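# Place the green block into the blue tray

## Task

Get the green block so it ends up resting inside the blue tray, and stays there once the robot lets go.

## Robot and tools

Robot: two arms, left_arm (the robot's own left, on the +y side; not the image left) and right_arm (on -y). Bases in the scene frame: left_arm at (+0.078, +0.231, +0.755) m, quat_wxyz (+0.429, +0.284, +0.473, +0.715); right_arm at (+0.078, -0.231, +0.755) m, quat_wxyz (+0.715, +0.473, +0.284, +0.429). Each arm ends in a parallel gripper whose fingers point along its own +z and close along its own y.

Scene frame (used in results): origin at table height (z = 0) above the centre of the robot's foot, +z up, +x forward over the table, +y toward left_arm. The table top starts near x = +0.15 m and may sit at an angle. end_effector_position (m) is the spot between the finger pads, roughly 1 cm behind the tips; end_effector_quat_wxyz is its orientation. Printed values may be a few cm off, more at long reach.

Command format (shared by execute_actions and move): a row is 14 numbers, each in [-1, 1], always for both arms: dx, dy, dz, rx, ry, rz, opening for left_arm, then the same seven for right_arm. The first six per arm are an offset, not a pose: measured from that arm's Hand target as it stood when the action or call began, along that Hand target's own axes (not the scene axes). Scale: 1.0 = 0.6 m for dx/dy/dz, 1.0 = 180 degrees for rx/ry/rz, which together form one rotation vector. Opening is absolute: +1 fully open (0.094 m), -1 closed. Sending the same offset twice moves the arm twice. Six zeros re-request the current Hand target. A 0 opening is a real command (half open), so repeat the present opening to keep a gripper unchanged.

execute_actions(actions, cameras): actions is a list of actions; each action is a table of up to 15 rows, one per 1/30 s step, every row offset from the same starting Hand target; a short table repeats its final row until 15 steps. cameras picks images by name (["all"], [] or names); with an empty actions list and no cameras given, all images come back.

move(target, speed, blend, opening_speed, grip_force, blocking, cameras): drives each gripper in a straight line toward its offset. target is one 14-number row or a list of up to 15 rows, each counted from the starting Hand targets, not from the previous row. speed: m/s, 0.002 to 4.3, default 0.25 (turn rate capped at twice that in rad/s); one value or one per target. blend: metres of corner rounding for lists; 0 stops at each point. opening_speed: rate of the commanded opening per second on the -1..+1 scale, at least 0.2; use it slowly on fragile items. grip_force: newtons per finger pad, 10 to 50 (full), one value or one per arm; it persists, and lower forces close slowly. blocking=false returns after about 0.5 s while motion continues. A move lasts at least 0.5 s and is cut off at 10 s. Paths do not avoid obstacles or the other arm; faster moves overshoot more and hit harder. Route around an arm's own base, not near it, or its shoulder posture may flip.

wait(seconds 0 to 10): lets time pass holding commands. stop(): brakes a running move. zoom_image(camera, region [x0, y0, x1, y1] in pixels from the top-left, at most 504 by 504): enlarges part of a camera's newest image. finished_scene(scene=1): ends the scene for good; only call it once the block rests in the tray.

Cameras: cam_head_left, cam_head_right, cam_over, cam_left_wrist, cam_right_wrist, each 896x504.

Reading results: Hand target is the last commanded pose (after a clip that keeps orientation within 40 degrees of the measured one); the gripper often stops short of it by up to a few cm from friction or load, which alone does not mean contact. If it stays short, send the missing distance as a fresh offset. The move: line reports the ending (done, off_target, moving, held, fault) and any limits; done means at rest within 10 mm and 2 degrees. limits=paced means a clipped command, limits=held means steps were withheld. grip_measured is measured opening on the command scale, reading slightly wide when empty and up to about 0.064 narrower than a hard part under full squeeze; since it tracks the command, it will not reveal the moment of contact. grip_effort_nm is gripper motor effort (negative closing), not pad force. Joint torques include the arm's own weight and are noisy; joints 3 and 4 wrap at ±28 N m. Tool commands lists each current command. Joint velocities may say within noise.

Joint ranges (rad): waist ±2.880, shoulder 0 to 3.142, elbow 0 to 3.019 (straight at 2.964), wrist pitch -1.693 to 1.571, wrist yaw ±1.571, wrist roll ±2.094.

Cautions: don't let the block or anything drop off the table or fall from height; release only when it is still and low over the tray. Avoid fast contact with the table, tray or fixed objects, and never let the grippers, housings or wrist cameras touch each other or close on the other arm's fingers, which can end the scene. A blocked arm keeps pushing; command its target back past the gripper to relieve it. Holding loads, staying stretched out or pushing at unreachable poses heats motors: MOTOR HOT appears at 85 °C and at 100 °C that arm goes limp and drops for 30 s or more. To release a grip, command an opening well above grip_measured.

Each tool is called in YAML: its name, and indented under it one key for each argument.

## Session

execute_actions:
  actions: []

Scene clock: 0.00 s.
left_arm: end_effector_position=(+0.4155, +0.5805, +0.2825) grip_measured=+1.000 grip_effort_nm=n/a end_effector_quat_wxyz=(+0.143, -0.678, +0.709, +0.132) | right_arm: end_effector_position=(+0.4169, +0.0800, +0.1010) grip_measured=+1.000 grip_effort_nm=n/a end_effector_quat_wxyz=(+0.200, -0.023, +0.978, -0.056)
Joint positions: left_arm=[-1.369 1.552 0.919 0.453 -0.133 -0.962 0.094] | right_arm=[-0.863 2.72 1.619 1.106 0.611 -0.52 0.094]
Joint velocities: within noise
Joint torques (N m): no reading
Motor temperatures (°C): left_arm=[25 31 27 24 23 25 26] | right_arm=[27 26 26 24 26 23 25]
Heat: left arm: hottest shoulder 31 °C; right arm: hottest waist 27 °C.
Hand target: left_arm +0.4151, +0.5806, +0.2841; -0.144, +0.678, -0.709, -0.133 | right_arm +0.4103, +0.0749, +0.0978; +0.195, -0.024, +0.979, -0.058
Tool commands: left_gripper/opening=+1.0 right_gripper/opening=+1.0

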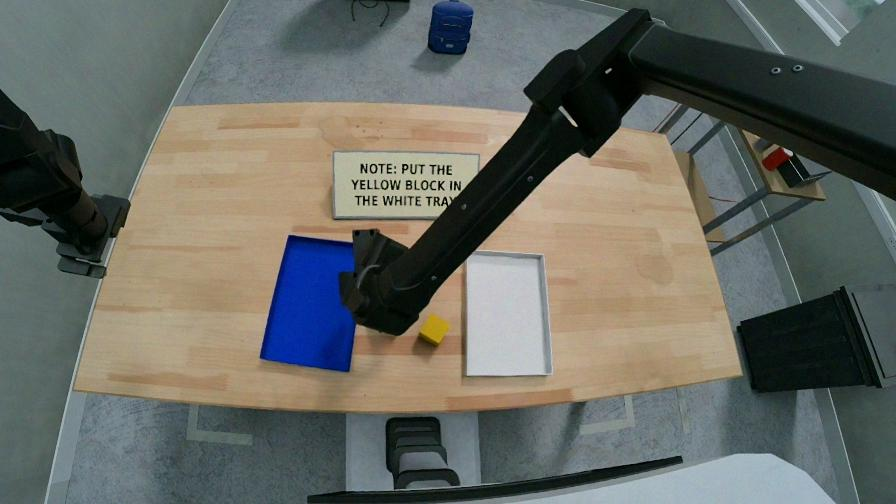

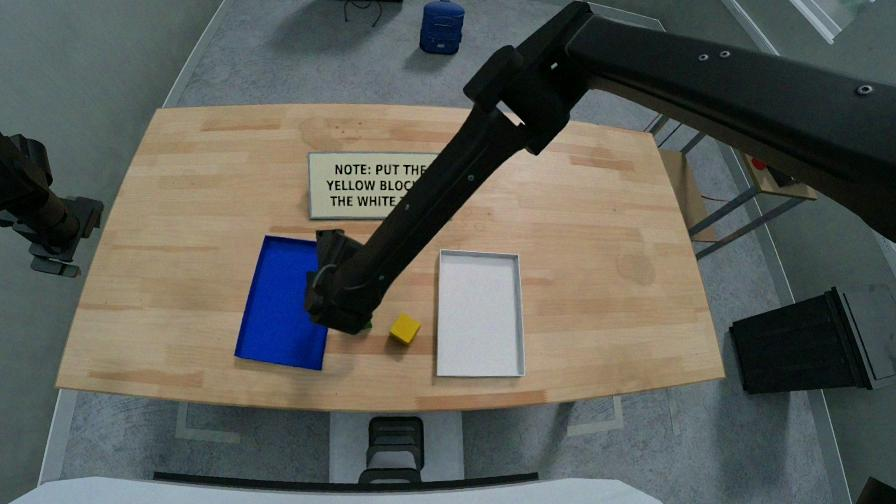

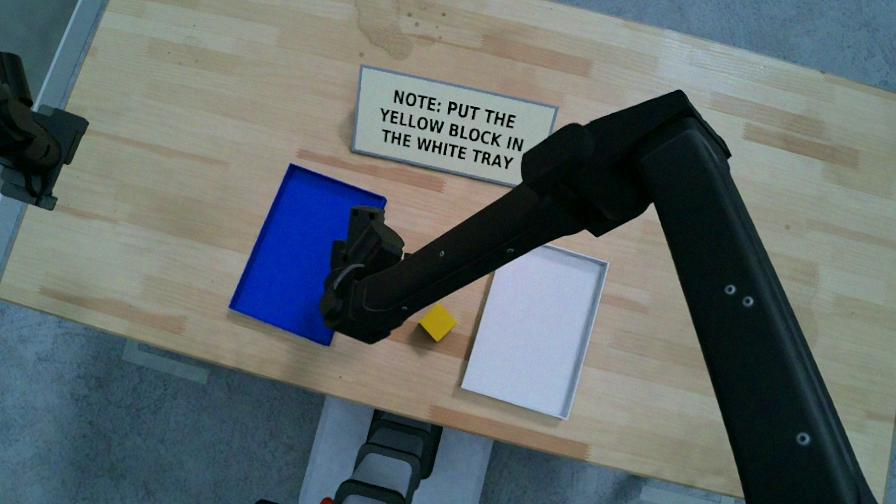

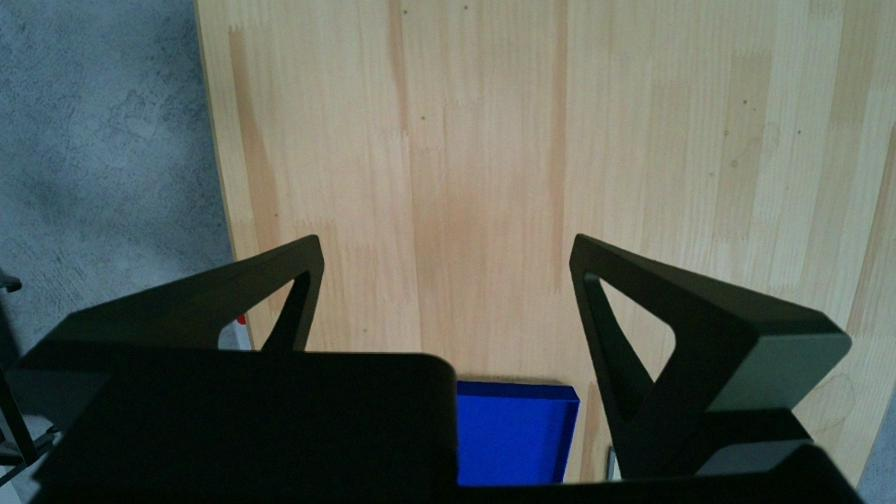

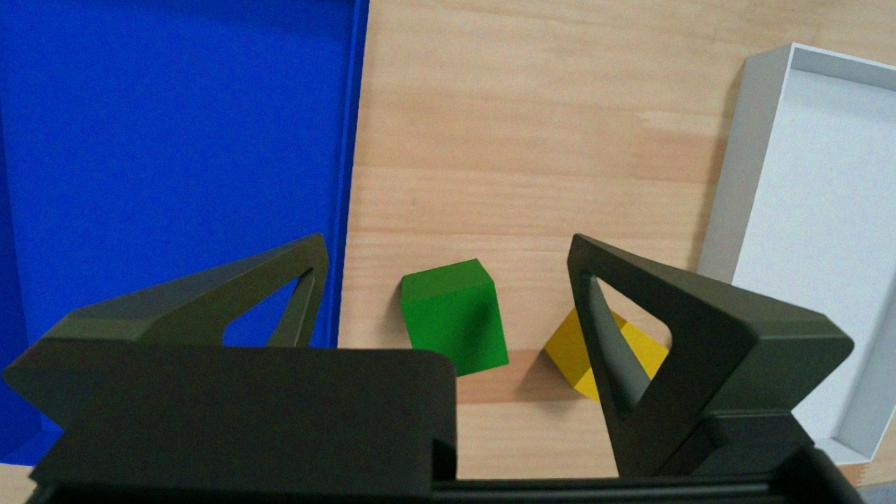

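The note on the table says to put the yellow block in the white tray. It isn't part of your request, so I'm sticking with the green block and the blue tray.

move:
  target: [0,0,0,0,0,0,1, 0.0622,-0.0023,-0.0475,-0.048,0.1213,-0.0394,0.4]
  speed: 0.25
  cameras: ["cam_right_wrist","cam_head_left"]

Scene clock: 44.97 s.
left_arm: end_effector_position=(+0.4155, +0.5805, +0.2825) grip_measured=+1.000 grip_effort_nm=0.01 end_effector_quat_wxyz=(+0.143, -0.678, +0.709, +0.132) | right_arm: end_effector_position=(+0.3716, +0.0772, +0.1076) grip_measured=+0.402 grip_effort_nm=-0.08 end_effector_quat_wxyz=(+0.008, -0.088, +0.996, -0.002)
Joint positions: left_arm=[-1.369 1.552 0.919 0.453 -0.133 -0.962 0.094] | right_arm=[-0.863 2.556 1.506 0.56 0.641 -0.355 0.066]
Joint torques (N m): left_arm=[1.55 -13.92 -2.41 0.47 -0.3 -0.06] | right_arm=[15.5 -5.42 -5.55 0.06 -0.07 0.09]
Heat: left arm: hottest shoulder 32 °C; right arm: hottest waist 29 °C.
Hand target: left_arm +0.4151, +0.5806, +0.2841; -0.144, +0.678, -0.709, -0.133 | right_arm +0.3649, +0.0739, +0.1101; +0.000, -0.087, +0.996, +0.000
Off the commanded pose: left_arm 0.002 m, 0 deg | right_arm 0.008 m, 1 deg.
move: done
Images, in order (width x height): cam_head_left 896x504, cam_right_wrist 896x504.

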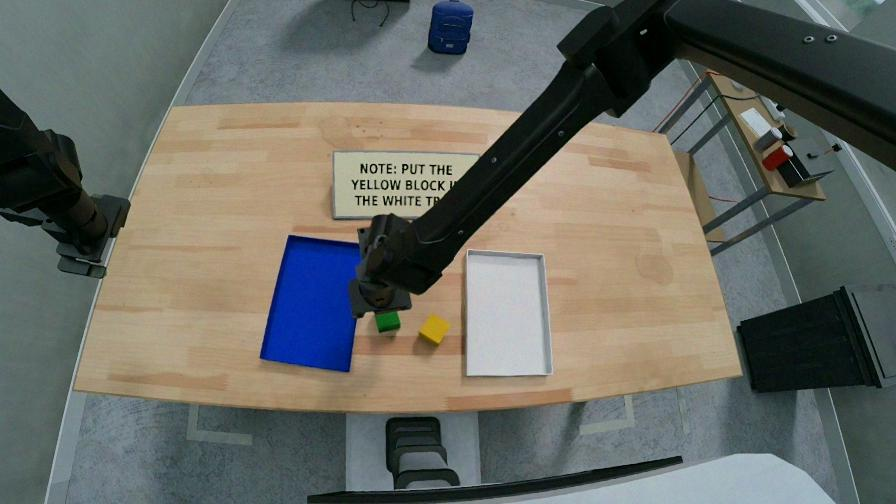

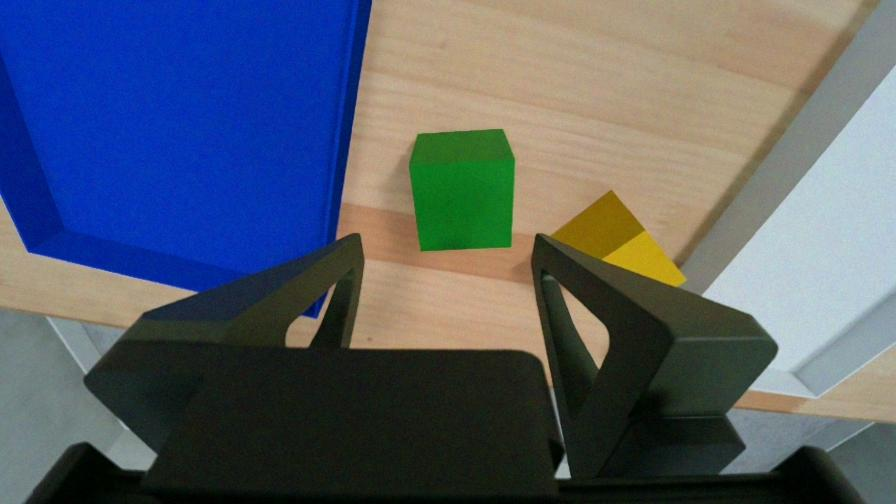

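move:
  target: [0,0,0,0,0,0,1, 0.0325,-0.0127,0.021,0,0,-0.511,0.7]
  speed: 0.4
  cameras: ["cam_right_wrist","cam_head_left"]

Scene clock: 78.83 s.
left_arm: end_effector_position=(+0.4155, +0.5805, +0.2825) grip_measured=+1.000 grip_effort_nm=0.01 end_effector_quat_wxyz=(+0.143, -0.678, +0.709, +0.132) | right_arm: end_effector_position=(+0.3762, +0.0806, +0.1076) grip_measured=+0.698 grip_effort_nm=0.09 end_effector_quat_wxyz=(+0.019, -0.771, +0.636, -0.009)
Joint positions: left_arm=[-1.369 1.552 0.919 0.453 -0.133 -0.962 0.094] | right_arm=[-0.863 2.557 1.506 0.582 0.618 -1.953 0.08]
Joint torques (N m): left_arm=[1.55 -13.92 -2.43 0.47 -0.3 -0.06] | right_arm=[13.22 -3.43 -6.08 0.65 -0.22 -0.14]
Heat: left arm: hottest shoulder 32 °C; right arm: hottest waist 30 °C.
Hand target: left_arm +0.4151, +0.5806, +0.2841; -0.144, +0.678, -0.709, -0.133 | right_arm +0.3469, +0.0630, +0.0975; +0.000, +0.777, -0.629, +0.000
Off the commanded pose: left_arm 0.002 m, 0 deg | right_arm 0.036 m, 3 deg.
move: off_target (right_arm)
Images, in order (width x height): cam_head_left 896x504, cam_right_wrist 896x504.

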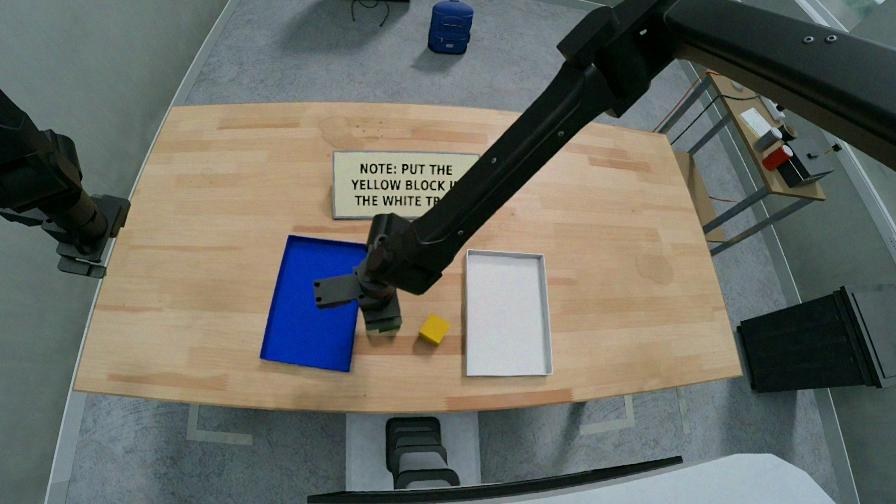

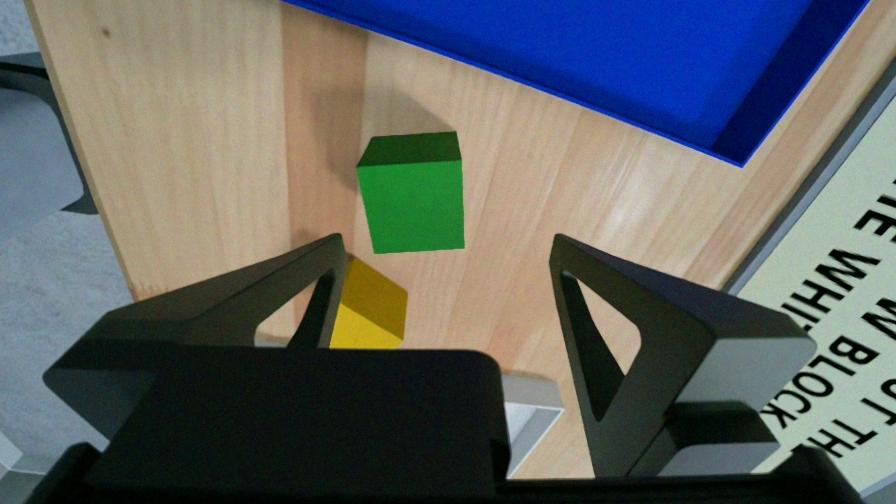

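move:
  target: [0,0,0,0,0,0,1, 0.0075,0.005,0.0492,0,0,0,1]
  speed: 0.25
  cameras: ["cam_right_wrist"]

Scene clock: 107.07 s.
left_arm: end_effector_position=(+0.4155, +0.5805, +0.2825) grip_measured=+1.000 grip_effort_nm=0.01 end_effector_quat_wxyz=(+0.143, -0.678, +0.709, +0.132) | right_arm: end_effector_position=(+0.3590, +0.0738, +0.0818) grip_measured=+0.998 grip_effort_nm=0.09 end_effector_quat_wxyz=(+0.015, -0.774, +0.633, -0.004)
Joint positions: left_arm=[-1.369 1.552 0.919 0.453 -0.133 -0.962 0.094] | right_arm=[-0.899 2.61 1.557 0.58 0.587 -1.974 0.094]
Joint torques (N m): left_arm=[1.55 -13.92 -2.43 0.47 -0.3 -0.06] | right_arm=[12.98 -3.31 -3.59 -0.08 -0.2 -0.11]
Heat: left arm: hottest shoulder 32 °C; right arm: hottest waist 29 °C.
Hand target: left_arm +0.4151, +0.5806, +0.2841; -0.144, +0.678, -0.709, -0.133 | right_arm +0.3449, +0.0578, +0.0679; +0.001, +0.777, -0.629, +0.000
Off the commanded pose: left_arm 0.002 m, 0 deg | right_arm 0.025 m, 2 deg.
move: off_target (right_arm)
Images, in order (width x height): cam_right_wrist 896x504.

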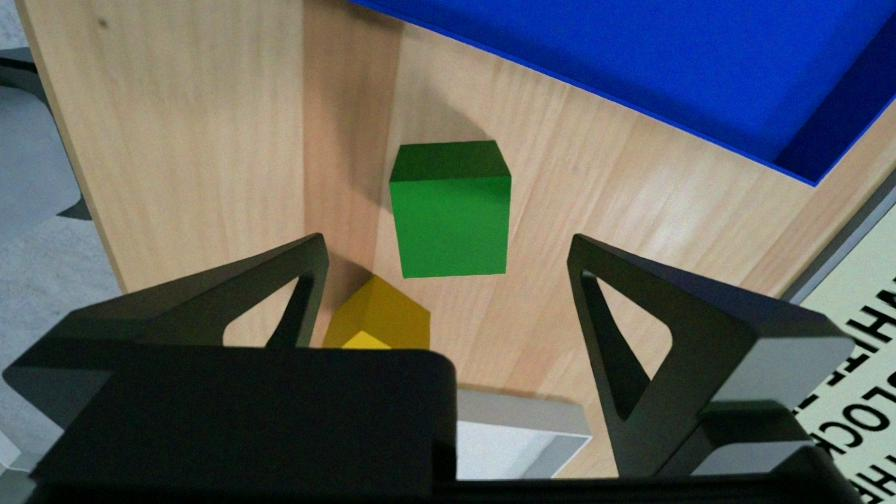

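move:
  target:
    - [0,0,0,0,0,0,1, 0.008,0.0007,0.0798,0,0,0,1]
    - [0,0,0,0,0,0,1, 0.008,0.0007,0.0798,0,0,0,-0.12]
  speed: 0.15
  opening_speed: 1.0
  cameras: ["cam_right_wrist"]

Scene clock: 122.87 s.
left_arm: end_effector_position=(+0.4155, +0.5805, +0.2825) grip_measured=+1.000 grip_effort_nm=0.01 end_effector_quat_wxyz=(+0.143, -0.678, +0.709, +0.132) | right_arm: end_effector_position=(+0.3610, +0.0685, +0.0331) grip_measured=+0.061 grip_effort_nm=-1.03 end_effector_quat_wxyz=(+0.014, -0.774, +0.632, -0.004)
Joint positions: left_arm=[-1.369 1.552 0.919 0.453 -0.133 -0.962 0.094] | right_arm=[-0.946 2.695 1.718 0.518 0.547 -1.999 0.05]
Joint torques (N m): left_arm=[1.55 -13.92 -2.41 0.49 -0.29 -0.06] | right_arm=[12.81 -2.84 -3.26 -0.03 -0.2 -0.12]
Heat: left arm: hottest shoulder 32 °C; right arm: hottest waist 29 °C.
Hand target: left_arm +0.4151, +0.5806, +0.2841; -0.144, +0.678, -0.709, -0.133 | right_arm +0.3454, +0.0530, +0.0199; +0.000, +0.777, -0.629, +0.000
Off the commanded pose: left_arm 0.002 m, 0 deg | right_arm 0.026 m, 2 deg.
move: off_target (right_arm); target 2's new opening was sent with right_arm's hand 0.026 m and 2 deg from that target
Images, in order (width x height): cam_right_wrist 896x504.

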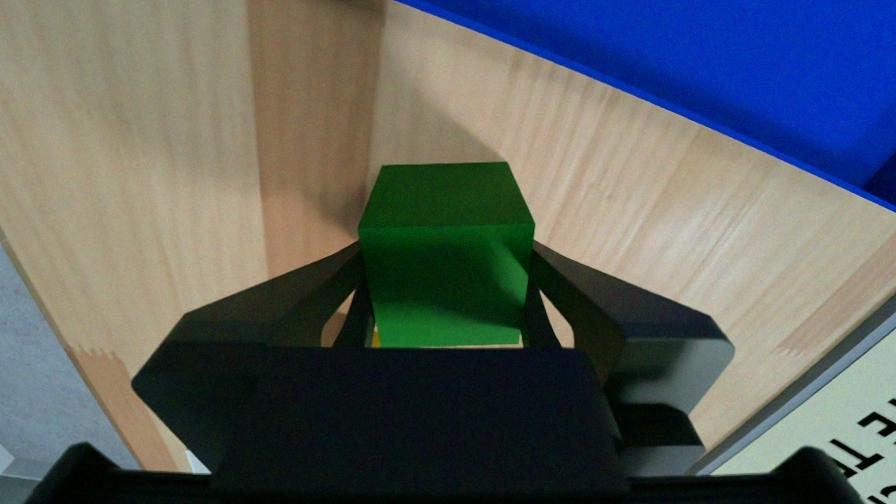

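move:
  target:
    - [0,0,0,0,0,0,1, -0.012,-0.0155,-0.175,0,0,0,-0.12]
    - [0,0,0,0,0,0,1, -0.2436,-0.0715,-0.1634,0,0,0,-0.12]
    - [0,0,0,0,0,0,1, -0.2436,-0.0715,-0.0418,0,0,0,-0.12]
  speed: 0.25
  blend: [0.03,0.02,0]
  cameras: ["cam_right_wrist","cam_head_left","cam_over"]

Scene clock: 139.17 s.
left_arm: end_effector_position=(+0.4155, +0.5805, +0.2825) grip_measured=+1.000 grip_effort_nm=0.01 end_effector_quat_wxyz=(+0.143, -0.678, +0.709, +0.132) | right_arm: end_effector_position=(+0.3741, +0.2259, +0.0661) grip_measured=+0.061 grip_effort_nm=-1.03 end_effector_quat_wxyz=(+0.019, -0.775, +0.632, -0.003)
Joint positions: left_arm=[-1.369 1.552 0.919 0.453 -0.133 -0.962 0.094] | right_arm=[-0.74 2.893 2.063 0.303 0.719 -1.884 0.05]
Joint torques (N m): left_arm=[1.61 -13.92 -2.41 0.47 -0.3 -0.05] | right_arm=[17.08 -2.49 -1.5 -0.14 -0.17 -0.09]
Heat: left arm: hottest shoulder 32 °C; right arm: hottest waist 29 °C.
Hand target: left_arm +0.4151, +0.5806, +0.2841; -0.144, +0.678, -0.709, -0.133 | right_arm +0.3568, +0.2049, +0.0449; +0.001, +0.777, -0.629, +0.000
Off the commanded pose: left_arm 0.002 m, 0 deg | right_arm 0.034 m, 2 deg.
move: off_target (right_arm)
Images, in order (width x height): cam_head_left 896x504, cam_over 896x504, cam_right_wrist 896x504.

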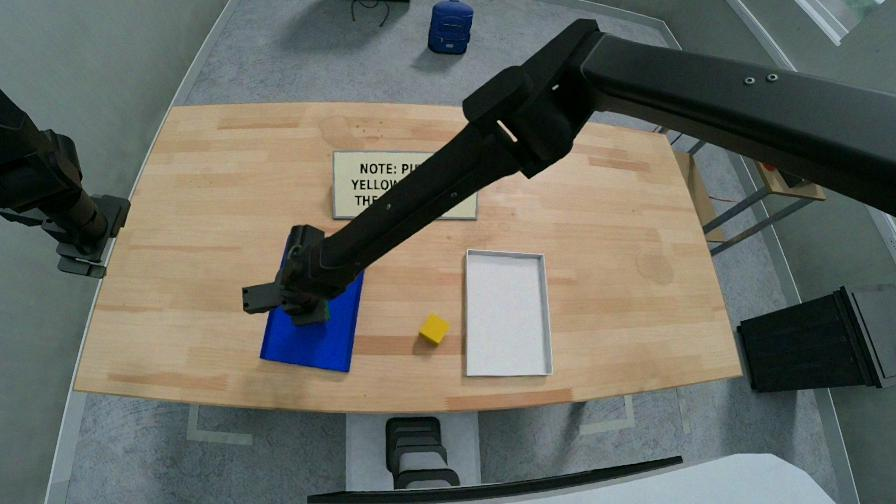

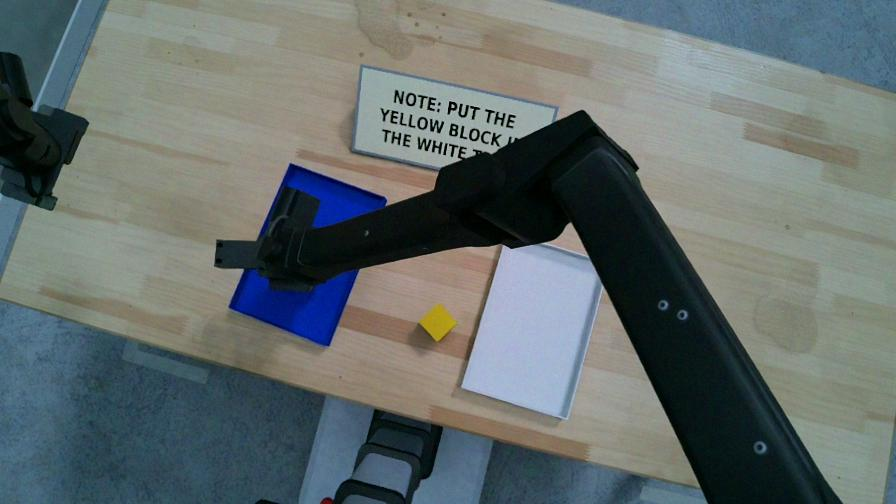

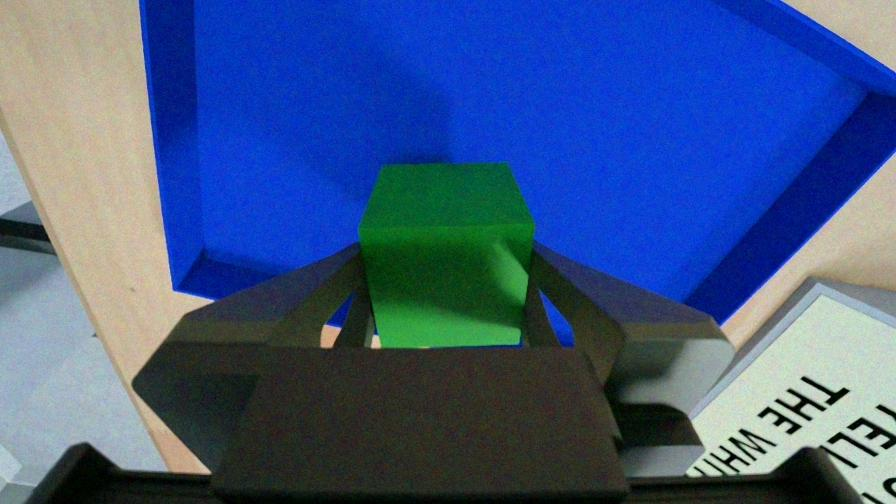

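move:
  target: [0,0,0,0,0,0,1, -0.0078,-0.0033,0.0382,0,0,0,-0.12]
  speed: 0.08
  cameras: ["cam_right_wrist"]

Scene clock: 144.07 s.
left_arm: end_effector_position=(+0.4155, +0.5805, +0.2825) grip_measured=+1.000 grip_effort_nm=0.01 end_effector_quat_wxyz=(+0.143, -0.678, +0.709, +0.132) | right_arm: end_effector_position=(+0.3738, +0.2320, +0.0432) grip_measured=+0.061 grip_effort_nm=-1.02 end_effector_quat_wxyz=(+0.019, -0.774, +0.632, -0.003)
Joint positions: left_arm=[-1.369 1.552 0.919 0.453 -0.133 -0.962 0.094] | right_arm=[-0.755 2.966 2.195 0.248 0.706 -1.89 0.05]
Joint torques (N m): left_arm=[1.61 -13.92 -2.43 0.47 -0.29 -0.06] | right_arm=[17.26 -2.55 -1.21 -0.02 -0.21 -0.13]
Heat: left arm: hottest shoulder 32 °C; right arm: hottest waist 30 °C.
Hand target: left_arm +0.4151, +0.5806, +0.2841; -0.144, +0.678, -0.709, -0.133 | right_arm +0.3581, +0.2100, +0.0220; +0.000, +0.777, -0.629, +0.000
Off the commanded pose: left_arm 0.002 m, 0 deg | right_arm 0.035 m, 2 deg.
move: off_target (right_arm)
Images, in order (width x height): cam_right_wrist 896x504.

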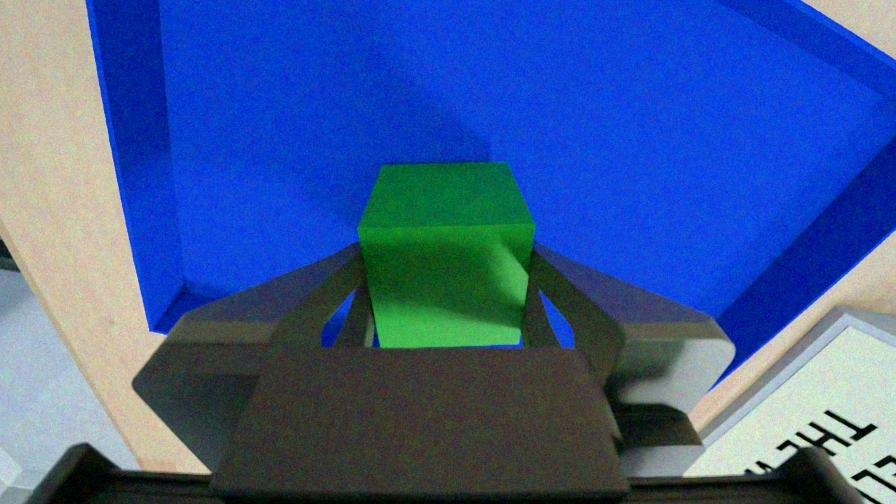

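move:
  target: [0,0,0,0,0,0,1, 0.003,0,0.018,0,0,0,-0.12]
  speed: 0.05
  cameras: ["cam_right_wrist"]

Scene clock: 148.23 s.
left_arm: end_effector_position=(+0.4155, +0.5805, +0.2825) grip_measured=+1.000 grip_effort_nm=0.01 end_effector_quat_wxyz=(+0.143, -0.678, +0.709, +0.132) | right_arm: end_effector_position=(+0.3754, +0.2321, +0.0349) grip_measured=+0.061 grip_effort_nm=-1.03 end_effector_quat_wxyz=(+0.019, -0.775, +0.631, -0.002)
Joint positions: left_arm=[-1.369 1.552 0.919 0.453 -0.133 -0.962 0.094] | right_arm=[-0.763 2.987 2.24 0.228 0.697 -1.897 0.05]
Joint torques (N m): left_arm=[1.55 -13.92 -2.43 0.47 -0.3 -0.06] | right_arm=[16.91 -2.14 -0.68 0.01 -0.23 -0.14]
Heat: left arm: hottest shoulder 32 °C; right arm: hottest waist 30 °C.
Hand target: left_arm +0.4151, +0.5806, +0.2841; -0.144, +0.678, -0.709, -0.133 | right_arm +0.3582, +0.2082, +0.0112; +0.000, +0.777, -0.629, +0.000
Off the commanded pose: left_arm 0.002 m, 0 deg | right_arm 0.038 m, 2 deg.
move: off_target (right_arm)
Images, in order (width x height): cam_right_wrist 896x504.

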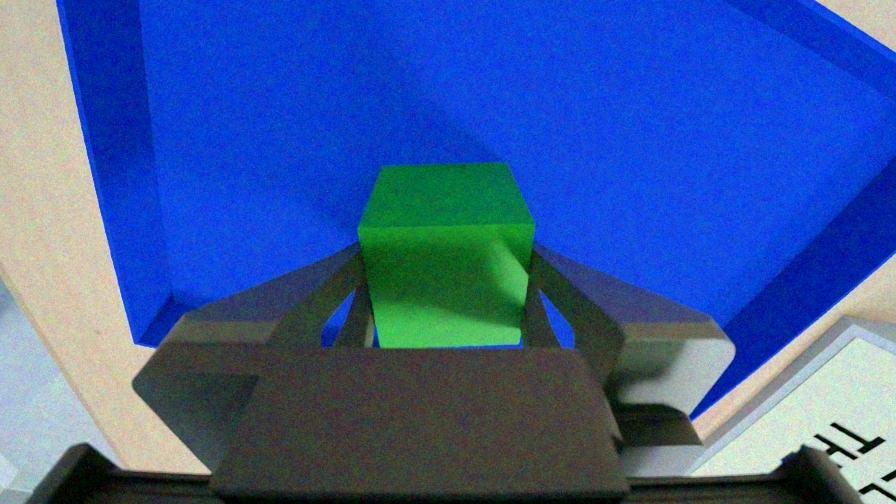

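move:
  target:
    - [0,0,0,0,0,0,1, 0,0,0,0,0,0,0.9]
    - [0,0,0,0,0,0,1, -0.0371,-0.0399,-0.148,0,0,0,0.9]
  speed: 0.15
  opening_speed: 0.8
  cameras: ["cam_right_wrist","cam_over"]

Scene clock: 157.83 s.
left_arm: end_effector_position=(+0.4155, +0.5805, +0.2825) grip_measured=+1.000 grip_effort_nm=0.01 end_effector_quat_wxyz=(+0.143, -0.678, +0.709, +0.132) | right_arm: end_effector_position=(+0.3782, +0.2322, +0.0955) grip_measured=+0.898 grip_effort_nm=0.09 end_effector_quat_wxyz=(-0.002, -0.780, +0.626, +0.000)
Joint positions: left_arm=[-1.369 1.552 0.919 0.453 -0.133 -0.962 0.094] | right_arm=[-0.7 2.84 2.004 0.248 0.784 -1.842 0.089]
Joint torques (N m): left_arm=[1.55 -13.98 -2.41 0.47 -0.3 -0.06] | right_arm=[21.36 -4.6 -2.82 0.5 0.02 0.1]
Heat: left arm: hottest shoulder 32 °C; right arm: hottest waist 30 °C.
Hand target: left_arm +0.4151, +0.5806, +0.2841; -0.144, +0.678, -0.709, -0.133 | right_arm +0.3770, +0.2350, +0.1000; +0.000, +0.777, -0.629, +0.000
Off the commanded pose: left_arm 0.002 m, 0 deg | right_arm 0.005 m, 1 deg.
move: done
Images, in order (width x height): cam_over 896x504, cam_right_wrist 896x504.

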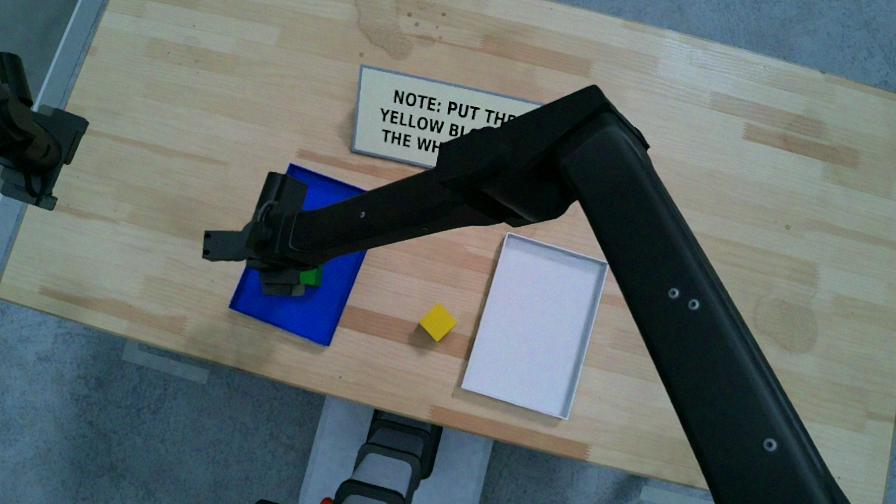

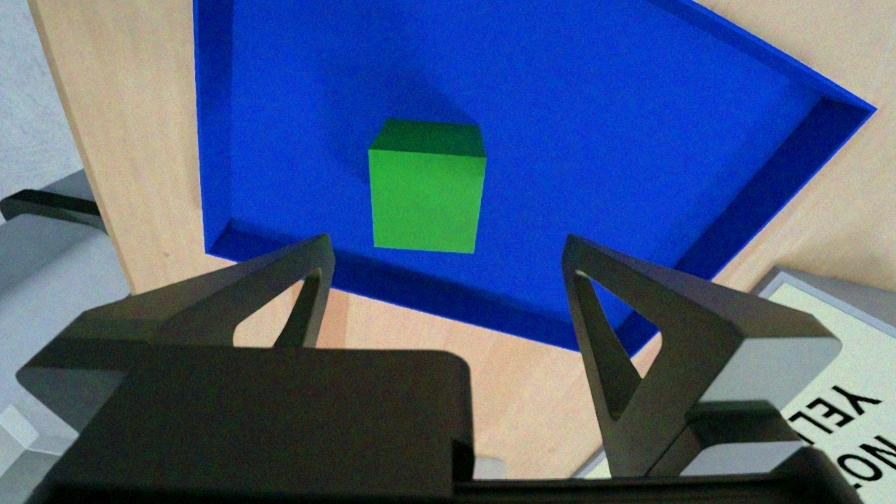

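The green block is sitting flat in the blue tray, and the gripper is clear of it.

finished_scene:
  scene: 1

The scene is finished: the task was done.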